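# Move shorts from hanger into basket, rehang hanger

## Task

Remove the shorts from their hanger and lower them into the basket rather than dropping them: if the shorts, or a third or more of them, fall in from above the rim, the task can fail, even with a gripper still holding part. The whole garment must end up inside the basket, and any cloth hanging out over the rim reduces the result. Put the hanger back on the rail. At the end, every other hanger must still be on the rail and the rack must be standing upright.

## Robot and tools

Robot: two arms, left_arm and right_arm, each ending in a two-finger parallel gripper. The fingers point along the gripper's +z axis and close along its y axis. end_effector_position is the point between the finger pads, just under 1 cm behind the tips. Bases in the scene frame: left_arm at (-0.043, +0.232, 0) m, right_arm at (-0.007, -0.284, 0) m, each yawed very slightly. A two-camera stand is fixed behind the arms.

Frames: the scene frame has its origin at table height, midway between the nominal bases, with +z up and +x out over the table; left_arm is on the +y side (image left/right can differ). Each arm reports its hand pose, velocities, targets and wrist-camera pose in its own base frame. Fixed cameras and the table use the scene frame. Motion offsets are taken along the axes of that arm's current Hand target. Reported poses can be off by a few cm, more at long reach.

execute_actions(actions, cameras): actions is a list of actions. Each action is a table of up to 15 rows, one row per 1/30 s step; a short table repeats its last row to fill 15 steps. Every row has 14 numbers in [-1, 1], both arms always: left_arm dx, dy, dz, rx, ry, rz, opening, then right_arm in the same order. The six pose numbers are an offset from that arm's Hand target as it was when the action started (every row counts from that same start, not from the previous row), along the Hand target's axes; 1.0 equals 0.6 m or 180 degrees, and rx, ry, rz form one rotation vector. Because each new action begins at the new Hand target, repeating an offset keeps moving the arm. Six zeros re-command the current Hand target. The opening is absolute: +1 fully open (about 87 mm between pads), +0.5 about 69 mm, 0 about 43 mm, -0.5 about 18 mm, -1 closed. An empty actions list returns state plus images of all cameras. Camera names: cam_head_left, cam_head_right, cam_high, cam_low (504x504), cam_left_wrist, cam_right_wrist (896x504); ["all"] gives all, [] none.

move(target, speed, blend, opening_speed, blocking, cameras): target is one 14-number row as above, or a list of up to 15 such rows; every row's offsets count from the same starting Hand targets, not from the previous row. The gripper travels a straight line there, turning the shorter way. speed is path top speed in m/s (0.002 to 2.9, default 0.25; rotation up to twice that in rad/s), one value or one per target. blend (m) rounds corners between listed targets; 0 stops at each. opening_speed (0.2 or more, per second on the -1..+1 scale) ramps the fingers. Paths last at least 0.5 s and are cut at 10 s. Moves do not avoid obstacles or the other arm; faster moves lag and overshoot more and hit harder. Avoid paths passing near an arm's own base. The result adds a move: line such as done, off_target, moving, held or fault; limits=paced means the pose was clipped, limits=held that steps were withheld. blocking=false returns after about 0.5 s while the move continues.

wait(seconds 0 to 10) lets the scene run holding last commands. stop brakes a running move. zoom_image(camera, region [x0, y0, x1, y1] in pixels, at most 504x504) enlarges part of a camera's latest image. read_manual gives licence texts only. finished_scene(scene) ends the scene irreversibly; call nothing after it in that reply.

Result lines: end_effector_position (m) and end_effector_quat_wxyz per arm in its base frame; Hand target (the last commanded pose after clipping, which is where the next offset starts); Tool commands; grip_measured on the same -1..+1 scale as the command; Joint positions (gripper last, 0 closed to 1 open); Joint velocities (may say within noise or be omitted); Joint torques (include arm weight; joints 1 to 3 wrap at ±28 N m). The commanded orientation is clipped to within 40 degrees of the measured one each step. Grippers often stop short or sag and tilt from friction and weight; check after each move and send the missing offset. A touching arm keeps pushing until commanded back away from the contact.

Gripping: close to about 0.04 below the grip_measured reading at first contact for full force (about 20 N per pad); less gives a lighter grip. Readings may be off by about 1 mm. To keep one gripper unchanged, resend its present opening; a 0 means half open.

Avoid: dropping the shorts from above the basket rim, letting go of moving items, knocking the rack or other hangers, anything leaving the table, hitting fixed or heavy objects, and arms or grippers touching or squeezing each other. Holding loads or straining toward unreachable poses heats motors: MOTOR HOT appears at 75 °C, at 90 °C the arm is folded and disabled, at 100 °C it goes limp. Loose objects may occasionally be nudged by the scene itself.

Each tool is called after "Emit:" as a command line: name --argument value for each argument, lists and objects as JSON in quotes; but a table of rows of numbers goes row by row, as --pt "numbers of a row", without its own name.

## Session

Emit:
execute_actions --actions '[]'

Emit:
zoom_image --camera "cam_high" --region '[60, 0, 310, 260]'

Scene clock: 0.00 s.
left_arm: end_effector_position=(+0.1464, +0.0000, +0.0785) grip_measured=+1.000 end_effector_quat_wxyz=(+0.383, +0.000, +0.924, +0.000) | right_arm: end_effector_position=(+0.1464, +0.0000, +0.0785) grip_measured=+0.969 end_effector_quat_wxyz=(+0.383, +0.000, +0.924, +0.000)
Joint positions: left_arm=[0 0.283 0.438 -0.94 0 0 1] | right_arm=[0 0.283 0.438 -0.94 0 0 0.984]
Joint velocities: within noise
Joint torques (N m): no reading
Heat: left arm: 41 °C; right arm: 41 °C.
Hand target: left_arm +0.1459, +0.0000, +0.0798; +0.382, +0.000, +0.924, +0.000 | right_arm +0.1468, +0.0000, +0.0807; +0.385, +0.000, +0.923, +0.000
Tool commands: left_gripper/opening=+1.0 right_gripper/opening=+1.0

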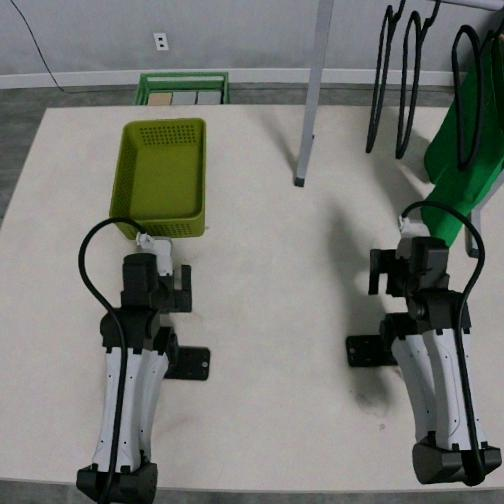

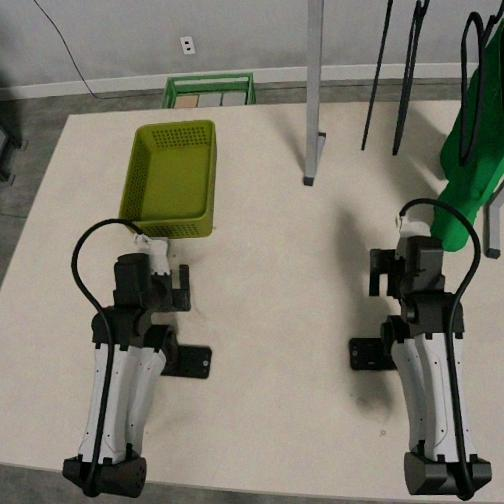

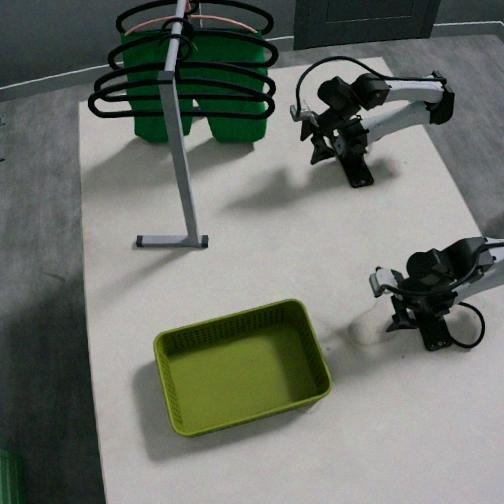

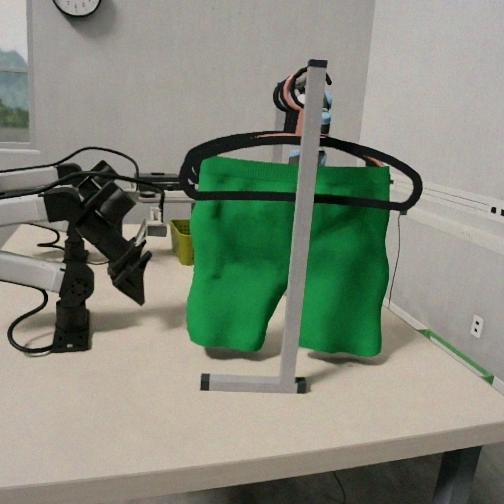

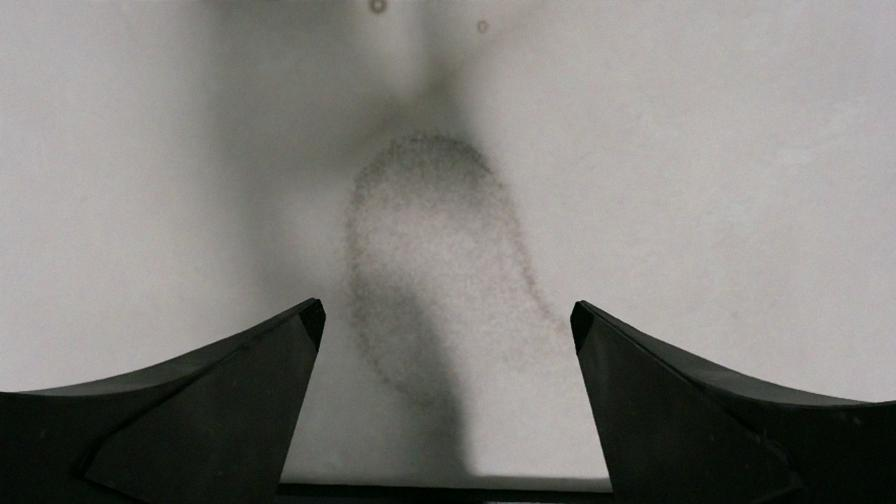

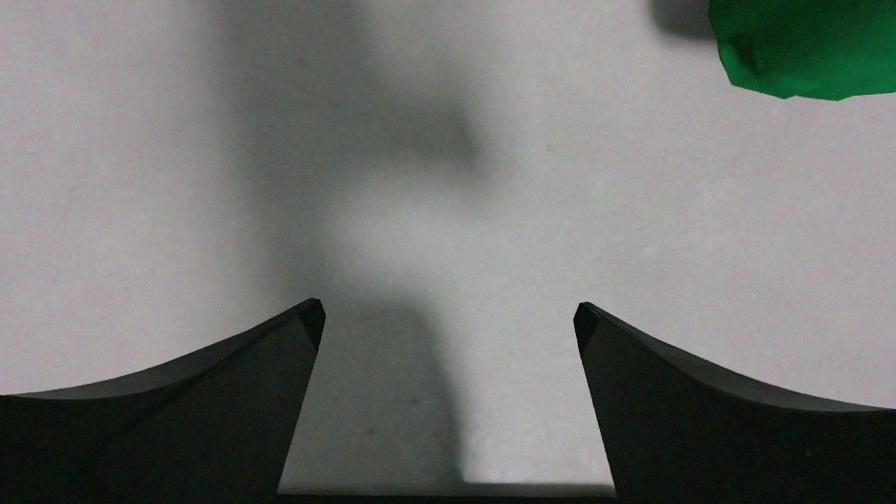

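Scaled by 1.938 from the camera's 504x504 image, which has a finer 720x720 frame.

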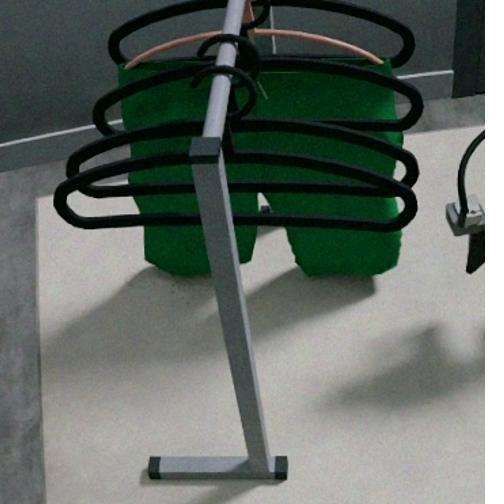

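Emit:
move --pt "-0.2995 -0.5 -0.0293 0.0563 -0.3824 0.0104 0.5 -0.6408 0.1667 -0.3462 -0.079 -0.2485 -0.0327 0.0" --pt "-0.2995 -0.5 -0.0293 0.0563 -0.3824 0.0104 0.5 -0.703 -0.2667 -0.2835 0.0711 -0.2489 0.0295 0.0" --speed 0.25 --blend '[0.05,0]' --cameras '["cam_right_wrist", "cam_left_wrist"]'

Scene clock: 61.17 s.
left_arm: end_effector_position=(+0.2580, -0.2957, +0.2145) grip_measured=+0.500 end_effector_quat_wxyz=(+0.782, +0.074, +0.614, -0.083) | right_arm: end_effector_position=(+0.3235, -0.1601, +0.4899) grip_measured=+0.000 end_effector_quat_wxyz=(+0.695, +0.091, +0.709, -0.079)
Joint positions: left_arm=[-1.26 1.653 0.53 1.567 -0.989 0.391 0.75] | right_arm=[-0.658 1.252 1.768 -0.541 -0.416 0.003 0.5]
Joint torques (N m): left_arm=[0.7 -4.57 6.87 1.38 0.2 0.12] | right_arm=[-0.44 -2.02 7.79 2.05 -0.11 0.11]
Heat: left arm: 46 °C; right arm: 46 °C.
Hand target: left_arm +0.2606, -0.3000, +0.2190; +0.835, +0.046, +0.543, -0.071 | right_arm +0.3228, -0.1599, +0.5002; +0.704, +0.083, +0.700, -0.083
Off the commanded pose: left_arm 0.007 m, 11 deg | right_arm 0.010 m, 2 deg.
joint sent to its limit (left arm) — joint 4 (wrist pitch), upper limit. The joint targets are off in orientation, not in position.
move: off_target (left_arm)
Images, in order (width x height): cam_left_wrist 896x504, cam_right_wrist 896x504.

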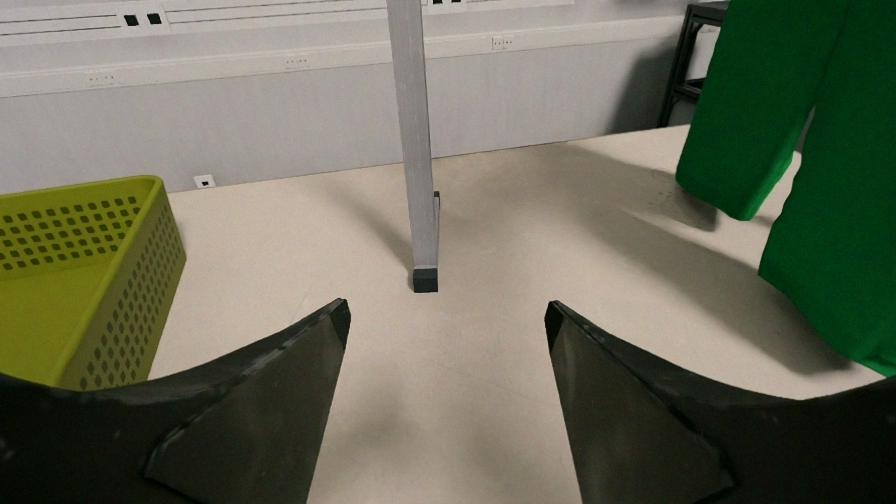

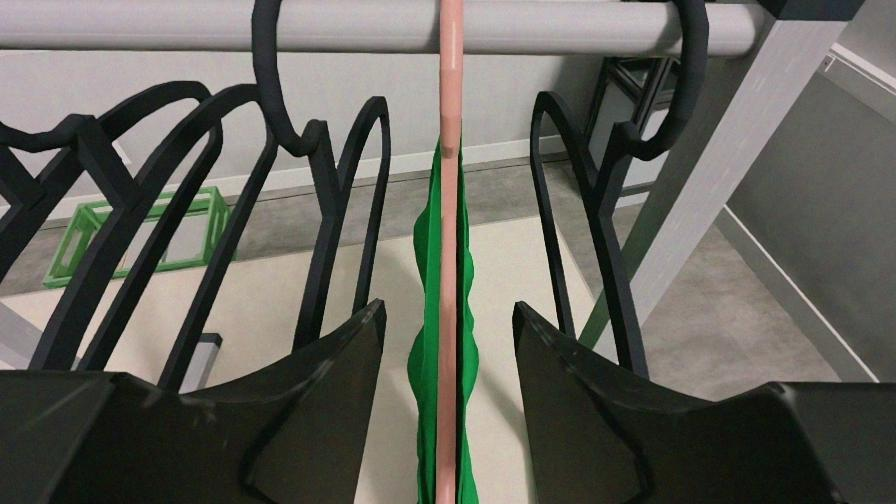

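Emit:
zoom_image --camera "cam_right_wrist" --region '[360, 0, 560, 260]'

Scaled by 1.938 from the camera's 896x504 image, which has a finer 1280x720 frame.

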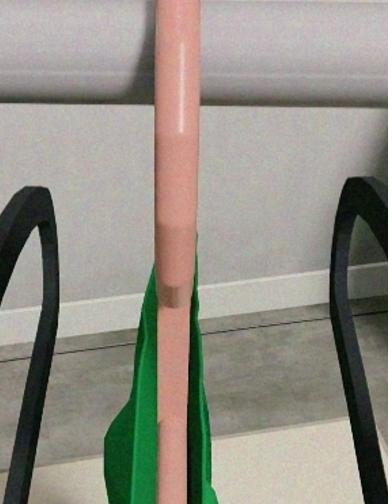

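Emit:
move --pt "0 0 0 0 0 0 0.5 0.0562 0 0.185 0 0 0 0.0" --pt "0 0 0 0 0 0 0.5 0.0562 0 0.185 0 0 0 -0.95" --speed 0.12 --opening_speed 1.0 --cameras '["cam_right_wrist", "cam_low"]'

Emit:
zoom_image --camera "cam_low" --region '[150, 30, 450, 260]'

Scene clock: 88.47 s.
left_arm: end_effector_position=(+0.2580, -0.2957, +0.2145) grip_measured=+0.500 end_effector_quat_wxyz=(+0.782, +0.074, +0.614, -0.083) | right_arm: end_effector_position=(+0.4278, -0.1860, +0.4580) grip_measured=-0.774 end_effector_quat_wxyz=(+0.696, +0.086, +0.709, -0.078)
Joint positions: left_arm=[-1.26 1.653 0.53 1.567 -0.989 0.391 0.75] | right_arm=[-0.515 1.512 1.802 -0.311 -0.281 0.003 0.113]
Joint torques (N m): left_arm=[0.7 -4.59 6.87 1.37 0.2 0.12] | right_arm=[0.8 -4.37 8.95 2.06 0.11 0.1]
Heat: left arm: 45 °C; right arm: 50 °C.
Hand target: left_arm +0.2606, -0.3000, +0.2190; +0.835, +0.046, +0.543, -0.071 | right_arm +0.4309, -0.1860, +0.4668; +0.704, +0.083, +0.701, -0.083
Off the commanded pose: left_arm 0.007 m, 11 deg | right_arm 0.010 m, 1 deg.
joint sent to its limit (left arm) — joint 4 (wrist pitch), upper limit. The joint targets are off in orientation, not in position.
move: off_target (left_arm)
Images, in order (width x height): cam_low 504x504, cam_right_wrist 896x504.

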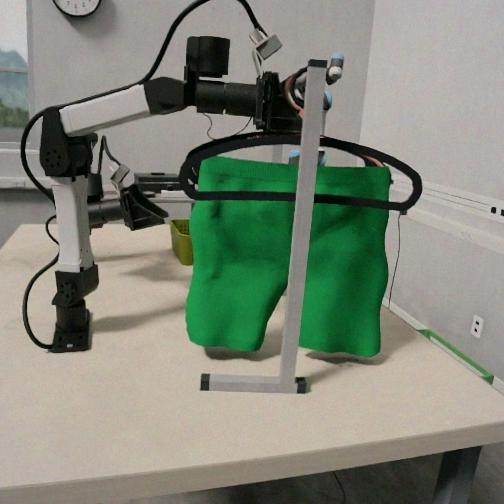

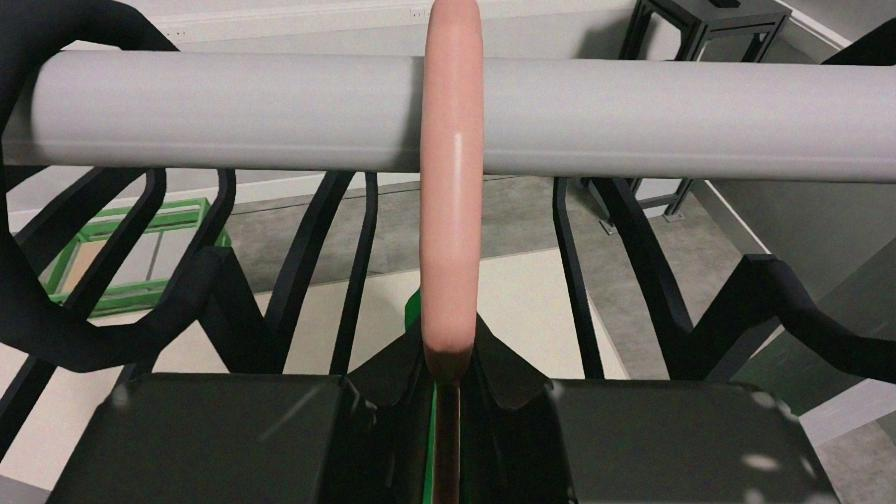

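Scaled by 1.680 from the camera's 504x504 image, which has a finer 720x720 frame.

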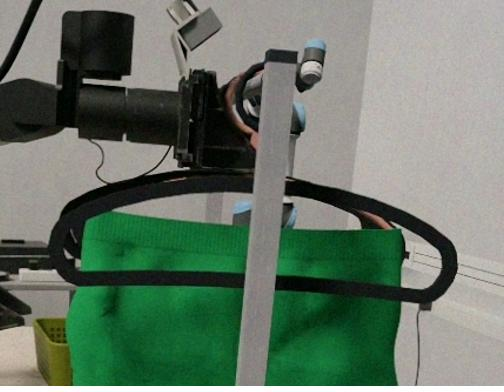

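Emit:
move --pt "0 0 0 0 0 0 0.5 0 0.3 0 0 0 0 -0.95" --pt "-0.017 -0.269 0.0775 0 0 0 0.6 0 0.3 0 0 0 0 -0.95" --speed 0.12 --cameras '["cam_right_wrist", "cam_left_wrist", "cam_low", "cam_high"]'

Scene clock: 110.97 s.
left_arm: end_effector_position=(+0.2719, -0.4635, +0.2477) grip_measured=+0.600 end_effector_quat_wxyz=(+0.815, +0.069, +0.569, -0.083) | right_arm: end_effector_position=(+0.4697, -0.0135, +0.4585) grip_measured=-0.774 end_effector_quat_wxyz=(+0.695, +0.082, +0.709, -0.083)
Joint positions: left_arm=[-1.346 2.199 1.331 1.57 -1.011 0.642 0.8] | right_arm=[0.09 1.531 1.822 -0.311 0.324 0.003 0.113]
Joint torques (N m): left_arm=[-0.29 -9.43 7.99 1.06 0.01 0.11] | right_arm=[1.02 -4.23 9.14 2.05 0.14 0.08]
Heat: left arm: 45 °C; right arm: 50 °C.
Hand target: left_arm +0.2712, -0.4656, +0.2473; +0.835, +0.046, +0.543, -0.071 | right_arm +0.4729, -0.0110, +0.4672; +0.704, +0.083, +0.700, -0.083
Off the commanded pose: left_arm 0.002 m, 5 deg | right_arm 0.009 m, 1 deg.
joint sent to its limit (left arm) — joint 4 (wrist pitch), upper limit. The joint targets are off in orientation, not in position.
move: off_target (left_arm); target 2's new opening was sent with left_arm's hand 0.002 m and 5 deg from that target
Images, in order (width x height): cam_high 504x504, cam_low 504x504, cam_left_wrist 896x504, cam_right_wrist 896x504.

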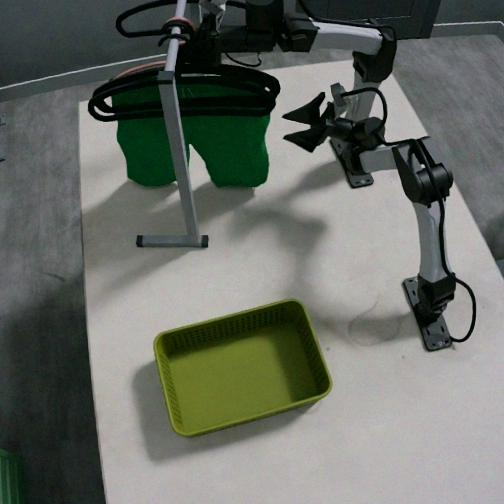

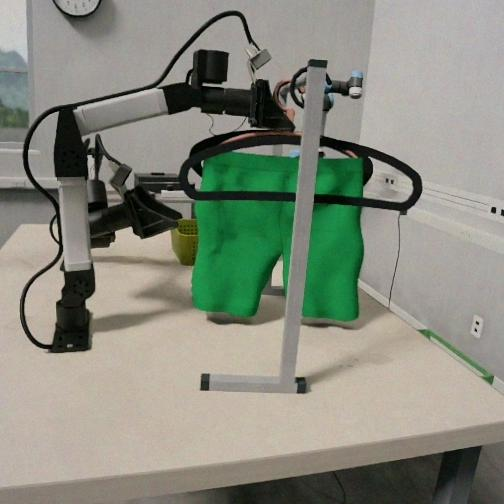

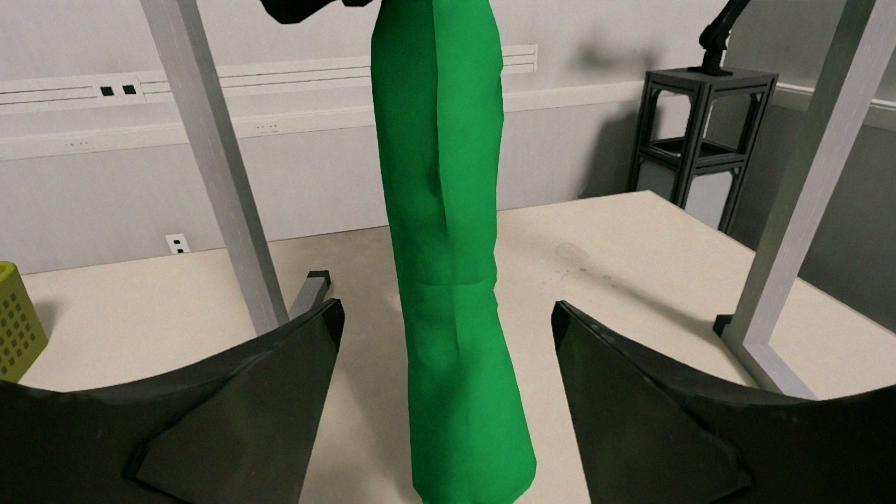

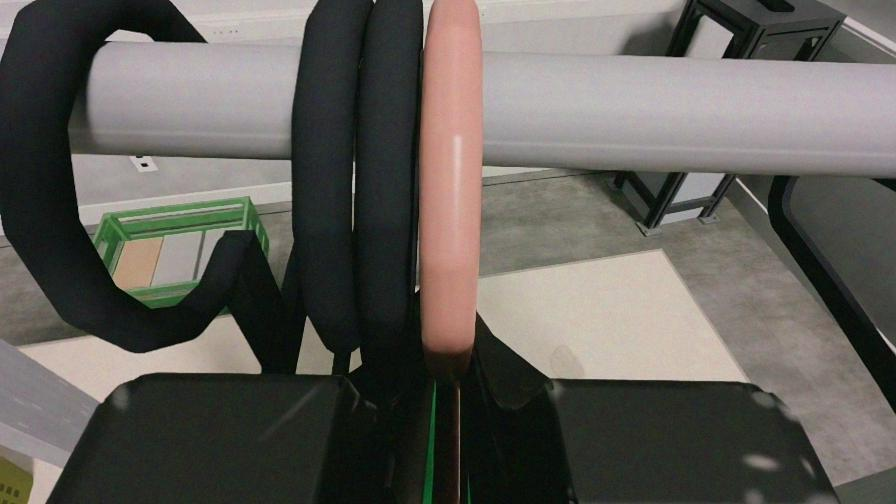

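Emit:
move --target '[0,0.01,0.12,0,0,0,0.6,0,0,0,0,0,0,-0.95]' --speed 0.1 --cameras '["cam_left_wrist","cam_low"]'

Scene clock: 172.17 s.
left_arm: end_effector_position=(+0.3351, -0.4633, +0.2771) grip_measured=+0.600 end_effector_quat_wxyz=(+0.835, +0.043, +0.546, -0.064) | right_arm: end_effector_position=(+0.4697, -0.0135, +0.4585) grip_measured=-0.774 end_effector_quat_wxyz=(+0.695, +0.082, +0.709, -0.083)
Joint positions: left_arm=[-1.22 2.262 1.519 1.478 -0.929 0.628 0.8] | right_arm=[0.09 1.531 1.822 -0.311 0.324 0.003 0.113]
Joint torques (N m): left_arm=[0.28 -10 8.5 0.85 0.27 -0.19] | right_arm=[1.02 -4.22 9.17 2.06 0.14 0.08]
Heat: left arm: 50 °C; right arm: 52 °C.
Hand target: left_arm +0.3371, -0.4708, +0.2765; +0.835, +0.046, +0.543, -0.071 | right_arm +0.4729, -0.0110, +0.4672; +0.704, +0.083, +0.700, -0.083
Off the commanded pose: left_arm 0.008 m, 1 deg | right_arm 0.010 m, 1 deg.
move: done
Images, in order (width x height): cam_low 504x504, cam_left_wrist 896x504.

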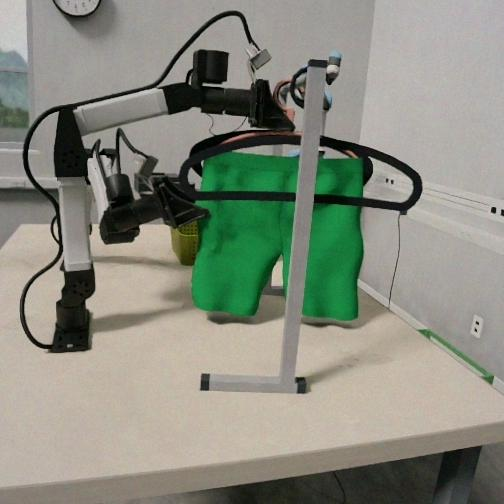

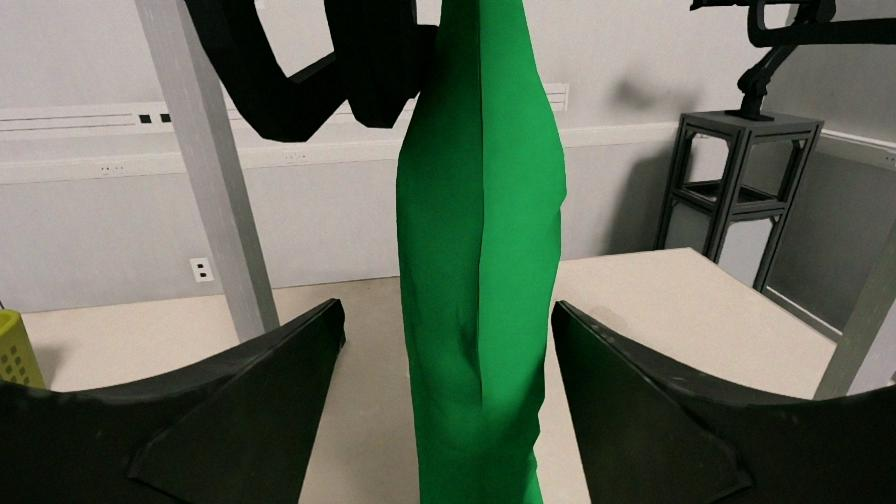

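Emit:
move --pt "0 -0.02 0.02 0 0 0 0.6 0 0 0 0 0 0 -0.95" --pt "0 -0.02 0.063 0 0 0 0.6 0 0 0 0 0 0 -0.95" --pt "0 -0.02 0.063 0 0 0 -1.0 0 0 0 0 0 0 -0.95" --speed 0.1 --blend '[0.01,0,0]' --opening_speed 0.9 --cameras '["cam_left_wrist","cam_low"]'

Scene clock: 182.60 s.
left_arm: end_effector_position=(+0.3680, -0.4806, +0.2919) grip_measured=-0.922 end_effector_quat_wxyz=(+0.835, +0.043, +0.546, -0.063) | right_arm: end_effector_position=(+0.4697, -0.0135, +0.4585) grip_measured=-0.774 end_effector_quat_wxyz=(+0.695, +0.082, +0.709, -0.083)
Joint positions: left_arm=[-1.169 2.328 1.711 1.31 -0.892 0.578 0.039] | right_arm=[0.09 1.531 1.822 -0.311 0.324 0.003 0.113]
Joint torques (N m): left_arm=[0.09 -10.74 9.07 0.9 0.27 -0.18] | right_arm=[1.02 -4.23 9.16 2.05 0.14 0.08]
Heat: left arm: 52 °C; right arm: 53 °C.
Hand target: left_arm +0.3693, -0.4883, +0.2918; +0.835, +0.046, +0.543, -0.071 | right_arm +0.4729, -0.0110, +0.4672; +0.704, +0.083, +0.700, -0.083
Off the commanded pose: left_arm 0.008 m, 1 deg | right_arm 0.010 m, 1 deg.
move: done; blend cut to 0.0087 m at target 1
Images, in order (width x height): cam_low 504x504, cam_left_wrist 896x504.

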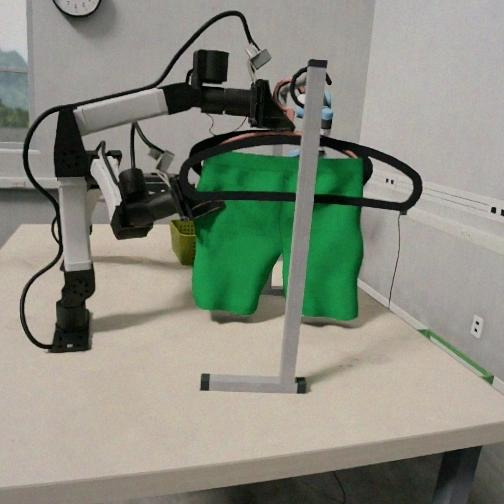

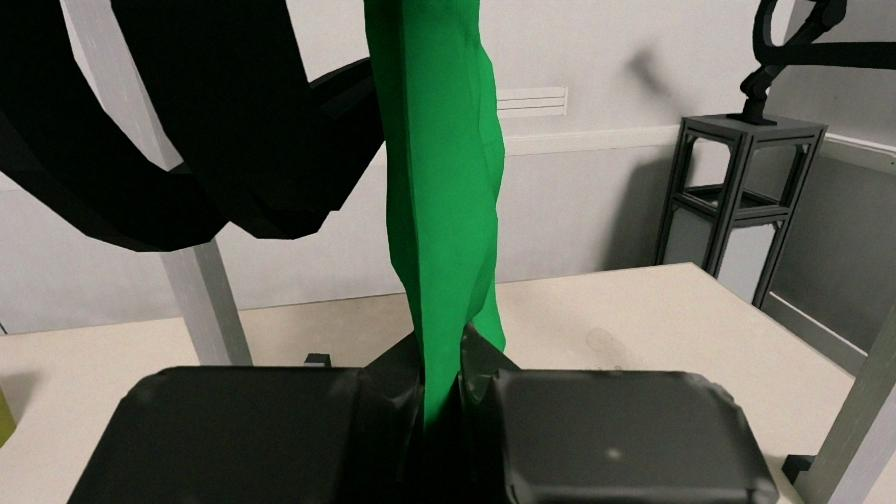

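Emit:
move --pt "0.0473 0 -0.0575 0 0 0 -1.0 0 0 0 0 0 0 -0.95" --pt "0.0946 0 -0.115 0 0 0 -1.0 0 0 0 0 0 0 -0.95" --speed 0.06 --blend '[0.01,0]' --cameras '["cam_left_wrist","cam_low"]'

Scene clock: 189.53 s.
left_arm: end_effector_position=(+0.3462, -0.4756, +0.2305) grip_measured=-0.922 end_effector_quat_wxyz=(+0.837, +0.043, +0.541, -0.072) | right_arm: end_effector_position=(+0.4668, -0.0128, +0.4573) grip_measured=-0.774 end_effector_quat_wxyz=(+0.689, +0.083, +0.715, -0.086)
Joint positions: left_arm=[-1.204 2.404 1.559 1.572 -0.905 0.602 0.039] | right_arm=[0.096 1.531 1.835 -0.341 0.335 0.003 0.113]
Joint torques (N m): left_arm=[-3.04 -11.26 3.62 1.05 -0.16 -0.09] | right_arm=[0.51 -4.23 7.88 2.33 0.04 0.08]
Heat: left arm: 52 °C; right arm: 53 °C.
Hand target: left_arm +0.3298, -0.4815, +0.2120; +0.835, +0.046, +0.543, -0.071 | right_arm +0.4729, -0.0109, +0.4672; +0.704, +0.083, +0.700, -0.083
Off the commanded pose: left_arm 0.025 m, 0 deg | right_arm 0.012 m, 2 deg.
joint sent to its limit (left arm) — joint 4 (wrist pitch), upper limit. The joint targets still meet the commanded pose.
move: off_target (left_arm, right_arm)
Images, in order (width x height): cam_low 504x504, cam_left_wrist 896x504.

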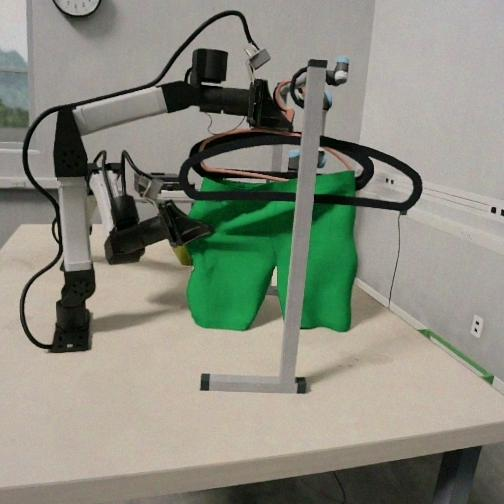

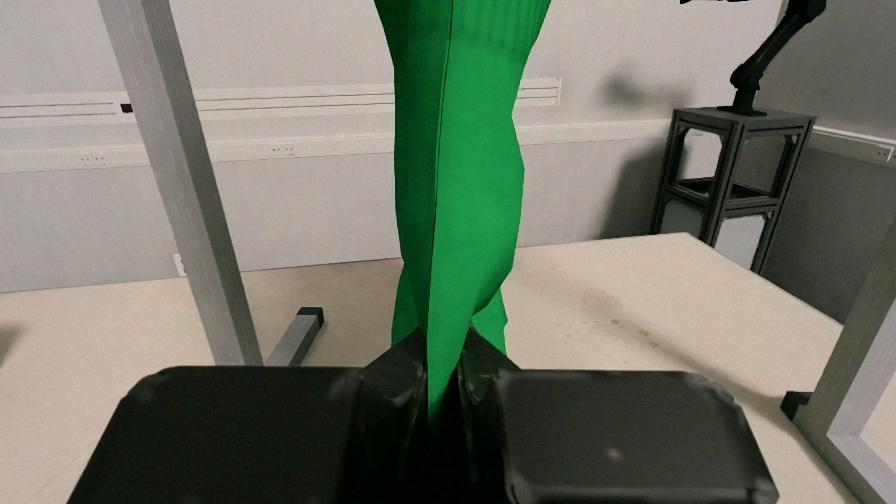

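Emit:
zoom_image --camera "cam_low" --region '[160, 100, 400, 260]'

Scaled by 2.100 from the camera's 504x504 image, which has a finer 720x720 frame.

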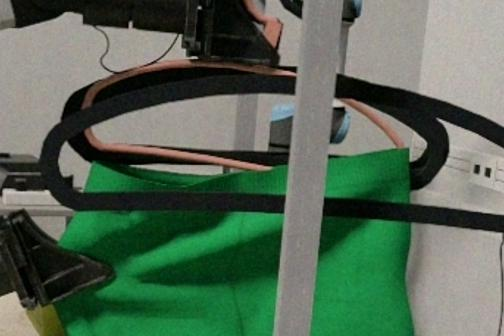

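Emit:
move --pt "0.0338 0 0.0761 0 0 0 -1.0 0 0 0 0 0 0 -0.95" --pt "0.0338 0 0.0761 0 0 0 -1.0 0 0 0 0 0 0 -0.4" --speed 0.08 --opening_speed 0.5 --cameras '["cam_left_wrist","cam_low","cam_high","cam_head_left"]'

Scene clock: 201.23 s.
left_arm: end_effector_position=(+0.3778, -0.4829, +0.2060) grip_measured=-0.922 end_effector_quat_wxyz=(+0.831, +0.049, +0.552, -0.056) | right_arm: end_effector_position=(+0.4681, -0.0127, +0.4638) grip_measured=-0.400 end_effector_quat_wxyz=(+0.699, +0.085, +0.705, -0.084)
Joint positions: left_arm=[-1.154 2.497 1.665 1.49 -0.888 0.562 0.039] | right_arm=[0.096 1.531 1.835 -0.314 0.335 0.003 0.3]
Joint torques (N m): left_arm=[0.23 -11.71 8.77 1.09 0.33 -0.18] | right_arm=[0.5 -4.11 7.98 2.07 0.03 0.07]
Heat: left arm: 53 °C; right arm: 55 °C.
Hand target: left_arm +0.3790, -0.4900, +0.2119; +0.835, +0.046, +0.543, -0.071 | right_arm +0.4729, -0.0109, +0.4672; +0.704, +0.083, +0.700, -0.083
Off the commanded pose: left_arm 0.009 m, 2 deg | right_arm 0.006 m, 1 deg.
move: done
Images, in order (width x height): cam_head_left 504x504, cam_high 504x504, cam_low 504x504, cam_left_wrist 896x504.

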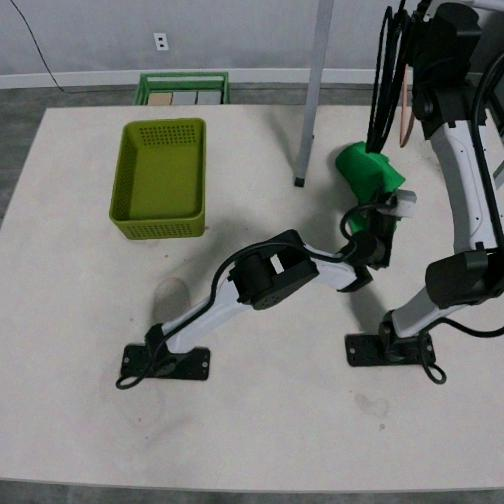

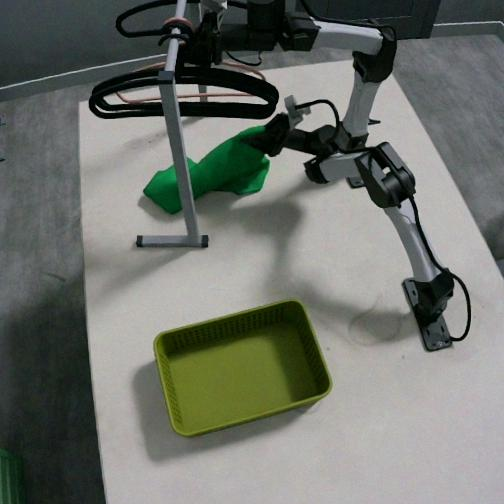

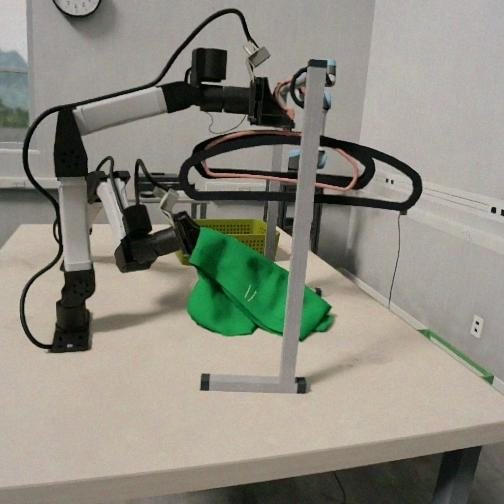

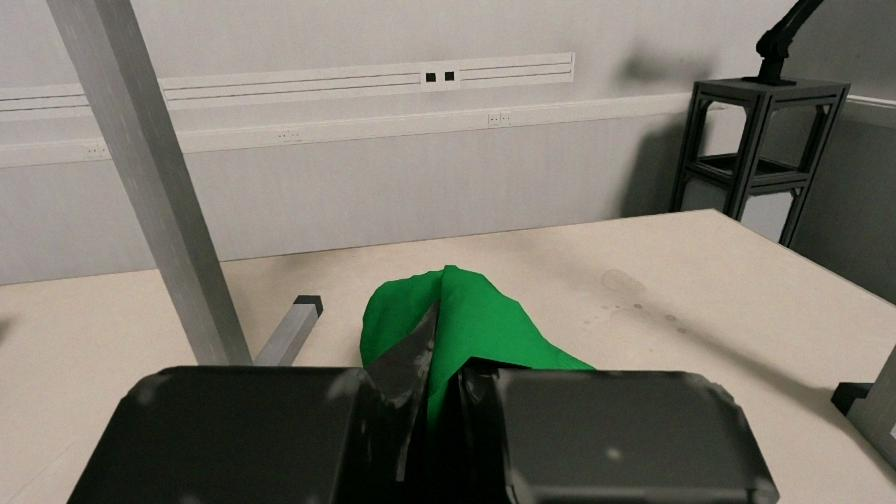

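Emit:
move --pt "-0.1148 0.0718 -0.1845 0 0 0 -1.0 -0.0167 0 -0.2 0 0 0 -0.4" --pt "-0.1872 0.4117 -0.142 0.1355 0.0215 -0.0546 -1.0 -0.055 -0.3118 -0.2385 0 0 0 -0.4" --pt "-0.405 0.5132 0.0653 0.0526 0.0107 -0.0222 -1.0 0.6433 -0.1072 -0.5323 -0.0711 0.249 -0.0292 0" --pt "-0.5995 0.5652 0.1608 0.0418 -0.0059 -0.019 -1.0 0.6433 -0.1072 -0.5323 -0.0711 0.249 -0.0292 0" --pt "-0.5657 0.8672 0.237 -0.0693 -0.0059 0.0315 -1.0 0.6433 -0.1072 -0.5323 -0.0711 0.249 -0.0292 0" --speed 0.2 --blend '[0.03,0.05,0.04,0.03,0]' --cameras '["cam_left_wrist","cam_low","cam_high","cam_head_left"]'

Scene clock: 220.43 s.
left_arm: end_effector_position=(+0.4674, +0.0268, +0.5467) grip_measured=-0.922 end_effector_quat_wxyz=(+0.817, -0.020, +0.575, +0.039) | right_arm: end_effector_position=(+0.1518, +0.0018, +0.0818) grip_measured=+0.000 end_effector_quat_wxyz=(+0.388, -0.003, +0.922, +0.003)
Joint positions: left_arm=[0.04 1.495 1.771 0.07 -0.041 0.027 0.039] | right_arm=[0.011 0.304 0.443 -0.913 0 0.004 0.5]
Joint torques (N m): left_arm=[0.35 -5.72 10.18 2.11 0.04 -0.18] | right_arm=[0.88 1.39 6.79 1.6 0.16 0.2]
Heat: left arm: 54 °C; right arm: 54 °C.
Hand target: left_arm +0.4590, +0.0242, +0.5798; +0.843, -0.019, +0.537, +0.029 | right_arm +0.1493, +0.0012, +0.0796; +0.385, +0.000, +0.923, +0.000
Off the commanded pose: left_arm 0.034 m, 5 deg | right_arm 0.003 m, 1 deg.
move: off_target (left_arm); blend cut to 0 m at target 3
Images, in order (width x height): cam_head_left 504x504, cam_high 504x504, cam_low 504x504, cam_left_wrist 896x504.

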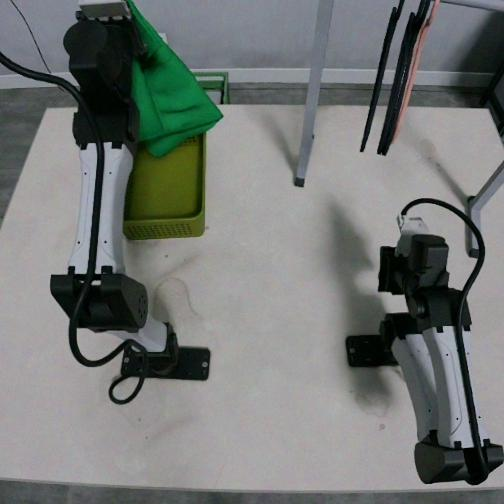

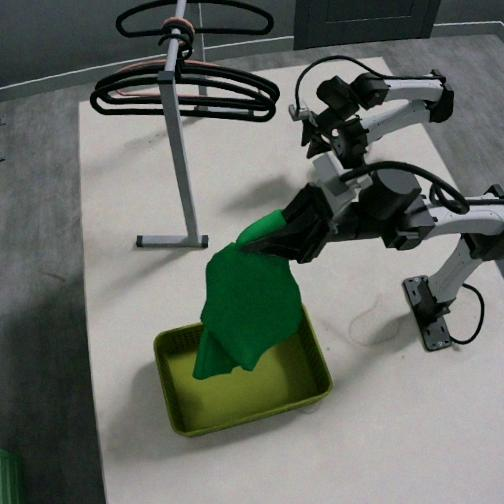

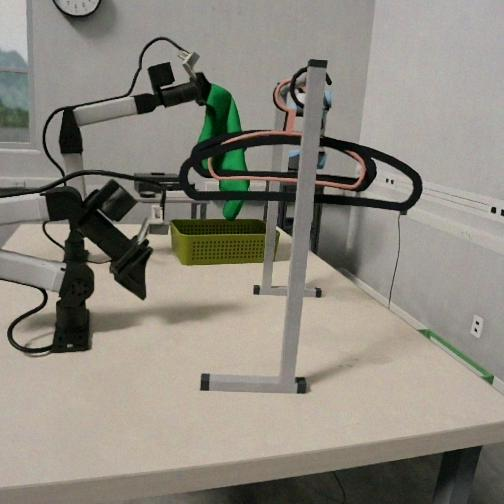

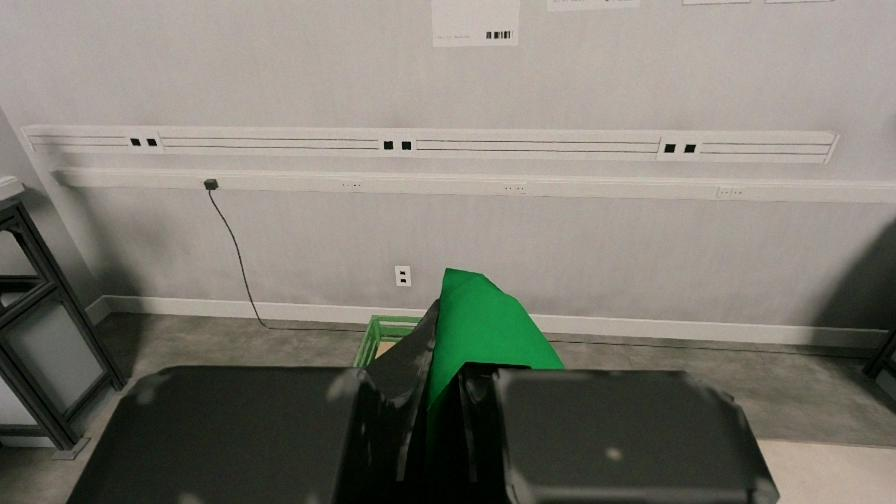

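Emit:
wait --seconds 0.1 --cameras '["cam_high","cam_head_left","cam_head_right"]'

Emit:
zoom_image --camera "cam_high" --region '[120, 150, 360, 450]'

Scene clock: 230.40 s.
left_arm: end_effector_position=(+0.4674, +0.0267, +0.5467) grip_measured=-0.922 end_effector_quat_wxyz=(+0.817, -0.020, +0.575, +0.039) | right_arm: end_effector_position=(+0.1518, +0.0018, +0.0818) grip_measured=+0.000 end_effector_quat_wxyz=(+0.388, -0.003, +0.922, +0.003)
Joint positions: left_arm=[0.04 1.495 1.771 0.07 -0.04 0.027 0.039] | right_arm=[0.011 0.304 0.443 -0.913 0 0.004 0.5]
Joint torques (N m): left_arm=[0.36 -5.74 10.19 2.11 0.04 -0.19] | right_arm=[0.88 1.37 6.76 1.6 0.16 0.2]
Heat: left arm: 52 °C; right arm: 52 °C.
Hand target: left_arm +0.4590, +0.0242, +0.5798; +0.843, -0.019, +0.537, +0.029 | right_arm +0.1493, +0.0012, +0.0796; +0.385, +0.000, +0.923, +0.000
Tool commands: left_gripper/opening=-1.0 right_gripper/opening=+0.0
Off the commanded pose: left_arm 0.034 m, 5 deg | right_arm 0.003 m, 1 deg.
wait: 0.10 s; at rest from the start
Images, in order (width x height): cam_head_left 504x504, cam_head_right 504x504, cam_high 504x504.

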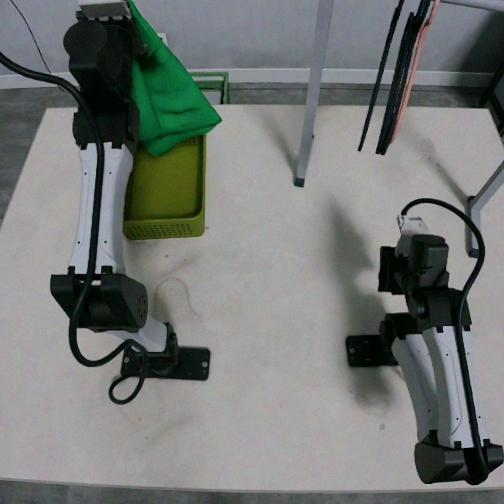

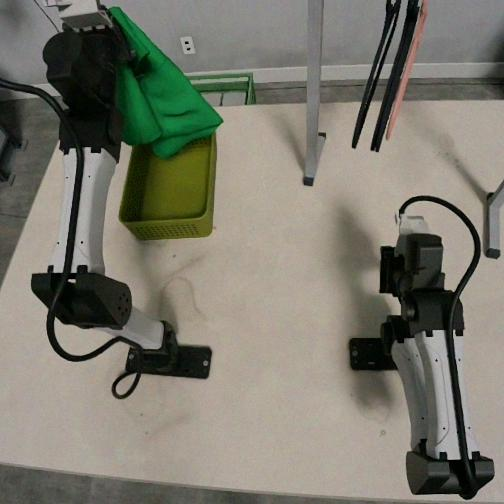

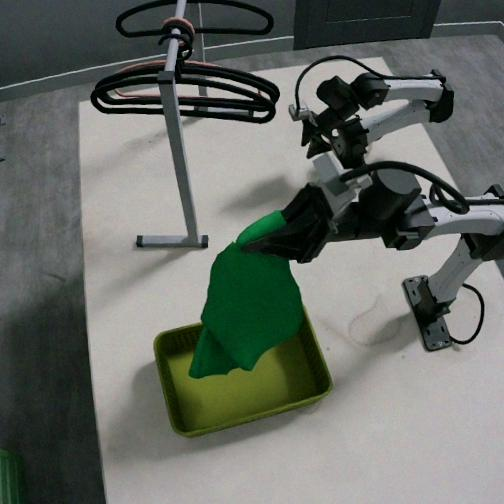

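Scaled by 1.680 from the camera's 504x504 image, which has a finer 720x720 frame.

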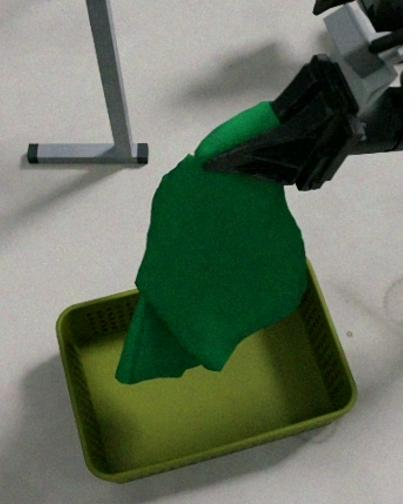

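Emit:
move --pt "0.1055 0.1192 -0.0102 0 0.03 0 -1.0 0 0 0 0 0 0 0" --pt "0.2162 0.1183 -0.0487 0 0.075 0 -1.0 0 0 0 0 0 0 0" --speed 0.15 --blend '[0.03,0]' --cameras '["cam_left_wrist","cam_high","cam_head_left"]'

Scene clock: 258.50 s.
left_arm: end_effector_position=(+0.4870, +0.1004, +0.4324) grip_measured=-0.922 end_effector_quat_wxyz=(+0.755, -0.033, +0.654, +0.027) | right_arm: end_effector_position=(+0.1518, +0.0018, +0.0818) grip_measured=+0.000 end_effector_quat_wxyz=(+0.388, -0.003, +0.922, +0.003)
Joint positions: left_arm=[0.271 1.501 1.506 0.14 0.184 -0.041 0.039] | right_arm=[0.011 0.304 0.443 -0.913 0 0.004 0.5]
Joint velocities: left_arm=[within noise] | right_arm=[0.002 0.002 -0.007 -0.022 -0.154 -0.007 0.006]
Joint torques (N m): left_arm=[0.21 -7.79 6.91 2.25 0.02 -0.02] | right_arm=[0.88 1.37 6.78 1.61 0.16 0.2]
Heat: left arm: 49 °C; right arm: 51 °C.
Hand target: left_arm +0.4822, +0.0969, +0.4500; +0.774, -0.022, +0.632, +0.027 | right_arm +0.1493, +0.0012, +0.0796; +0.385, +0.000, +0.923, +0.000
Off the commanded pose: left_arm 0.018 m, 4 deg | right_arm 0.003 m, 1 deg.
move: off_target (left_arm)
Images, in order (width x height): cam_head_left 504x504, cam_high 504x504, cam_left_wrist 896x504.

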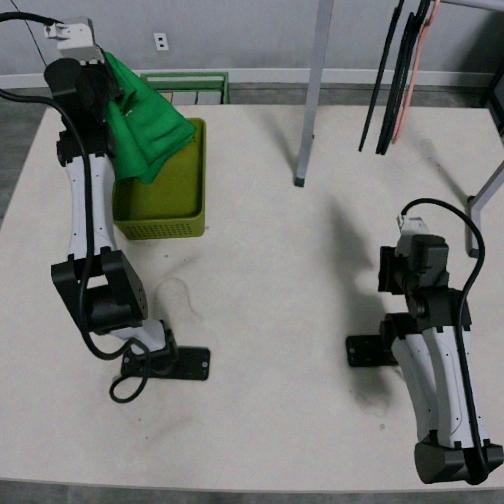

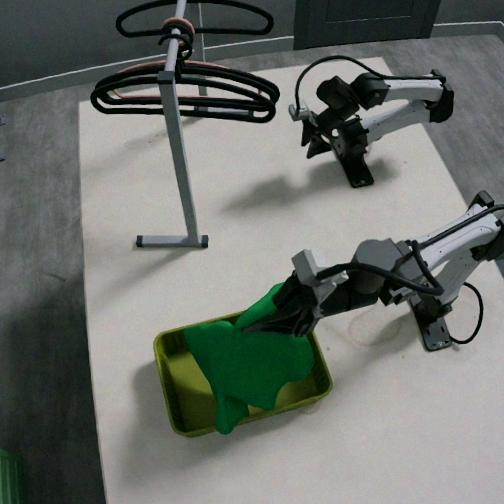

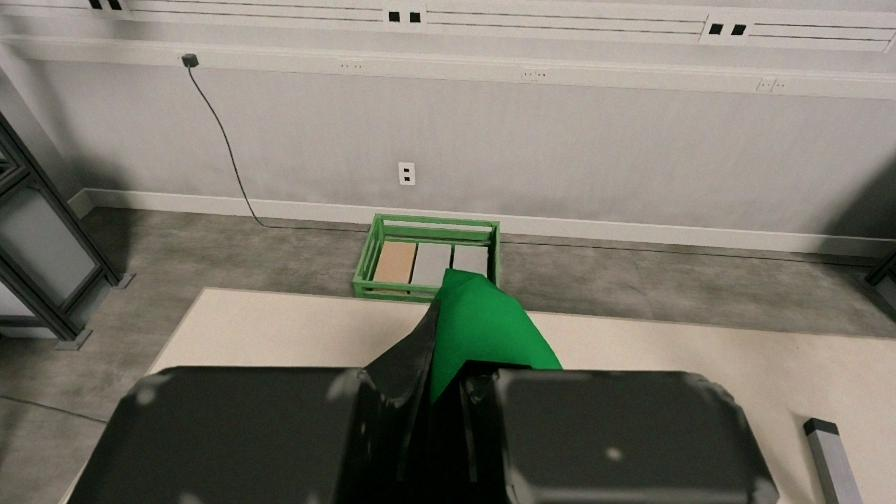

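Emit:
move --target '[-0.0525,-0.0105,-0.0072,0.2184,0.0081,-0.0416,-1.0,0,0,0,0,0,0,0]' --speed 0.2 --cameras '["cam_left_wrist","cam_high","cam_head_left","cam_low"]'

Scene clock: 288.83 s.
left_arm: end_effector_position=(+0.4749, +0.0900, +0.4643) grip_measured=-0.922 end_effector_quat_wxyz=(+0.718, +0.184, +0.625, -0.245) | right_arm: end_effector_position=(+0.1518, +0.0018, +0.0818) grip_measured=+0.000 end_effector_quat_wxyz=(+0.388, -0.003, +0.922, +0.003)
Joint positions: left_arm=[0.535 1.78 1.868 0.269 1.127 -0.368 0.039] | right_arm=[0.011 0.304 0.443 -0.913 0 0.004 0.5]
Joint torques (N m): left_arm=[0.57 -7.79 9.88 1.61 -0.18 -0.2] | right_arm=[0.88 1.39 6.78 1.61 0.16 0.2]
Heat: left arm: 51 °C; right arm: 50 °C.
Hand target: left_arm +0.4722, +0.0899, +0.4799; +0.729, +0.199, +0.611, -0.237 | right_arm +0.1493, +0.0012, +0.0796; +0.385, +0.000, +0.923, +0.000
Off the commanded pose: left_arm 0.016 m, 3 deg | right_arm 0.003 m, 1 deg.
move: off_target (left_arm)
Images, in order (width x height): cam_head_left 504x504, cam_high 504x504, cam_low 504x504, cam_left_wrist 896x504.

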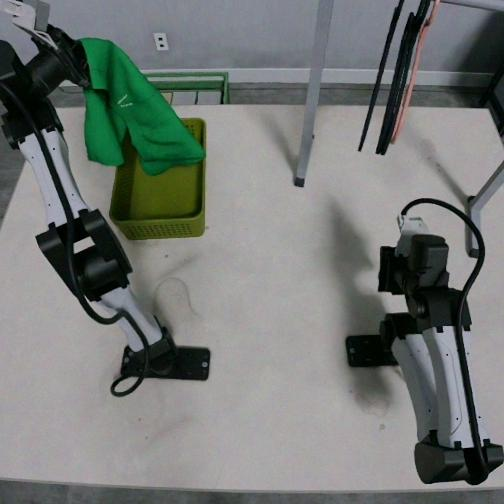

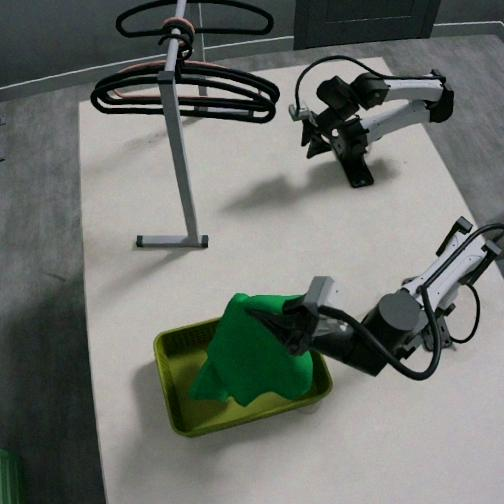

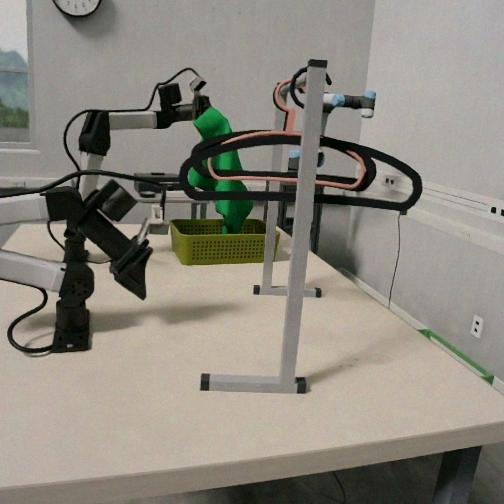

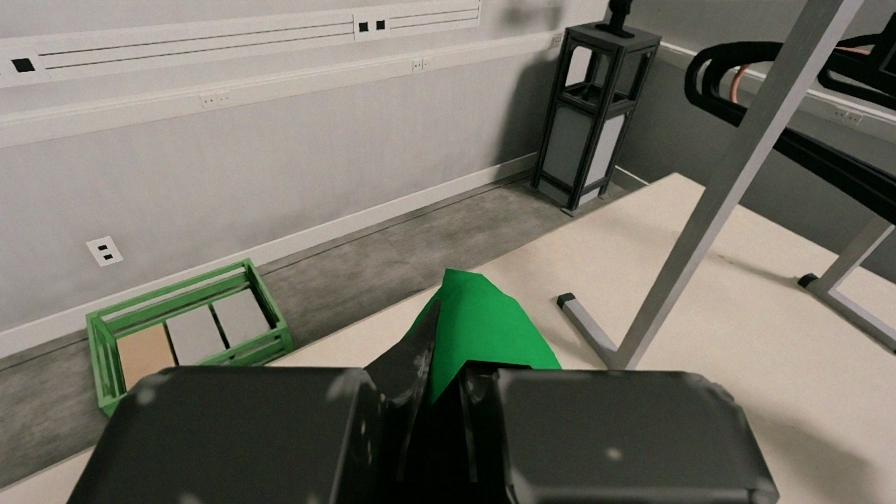

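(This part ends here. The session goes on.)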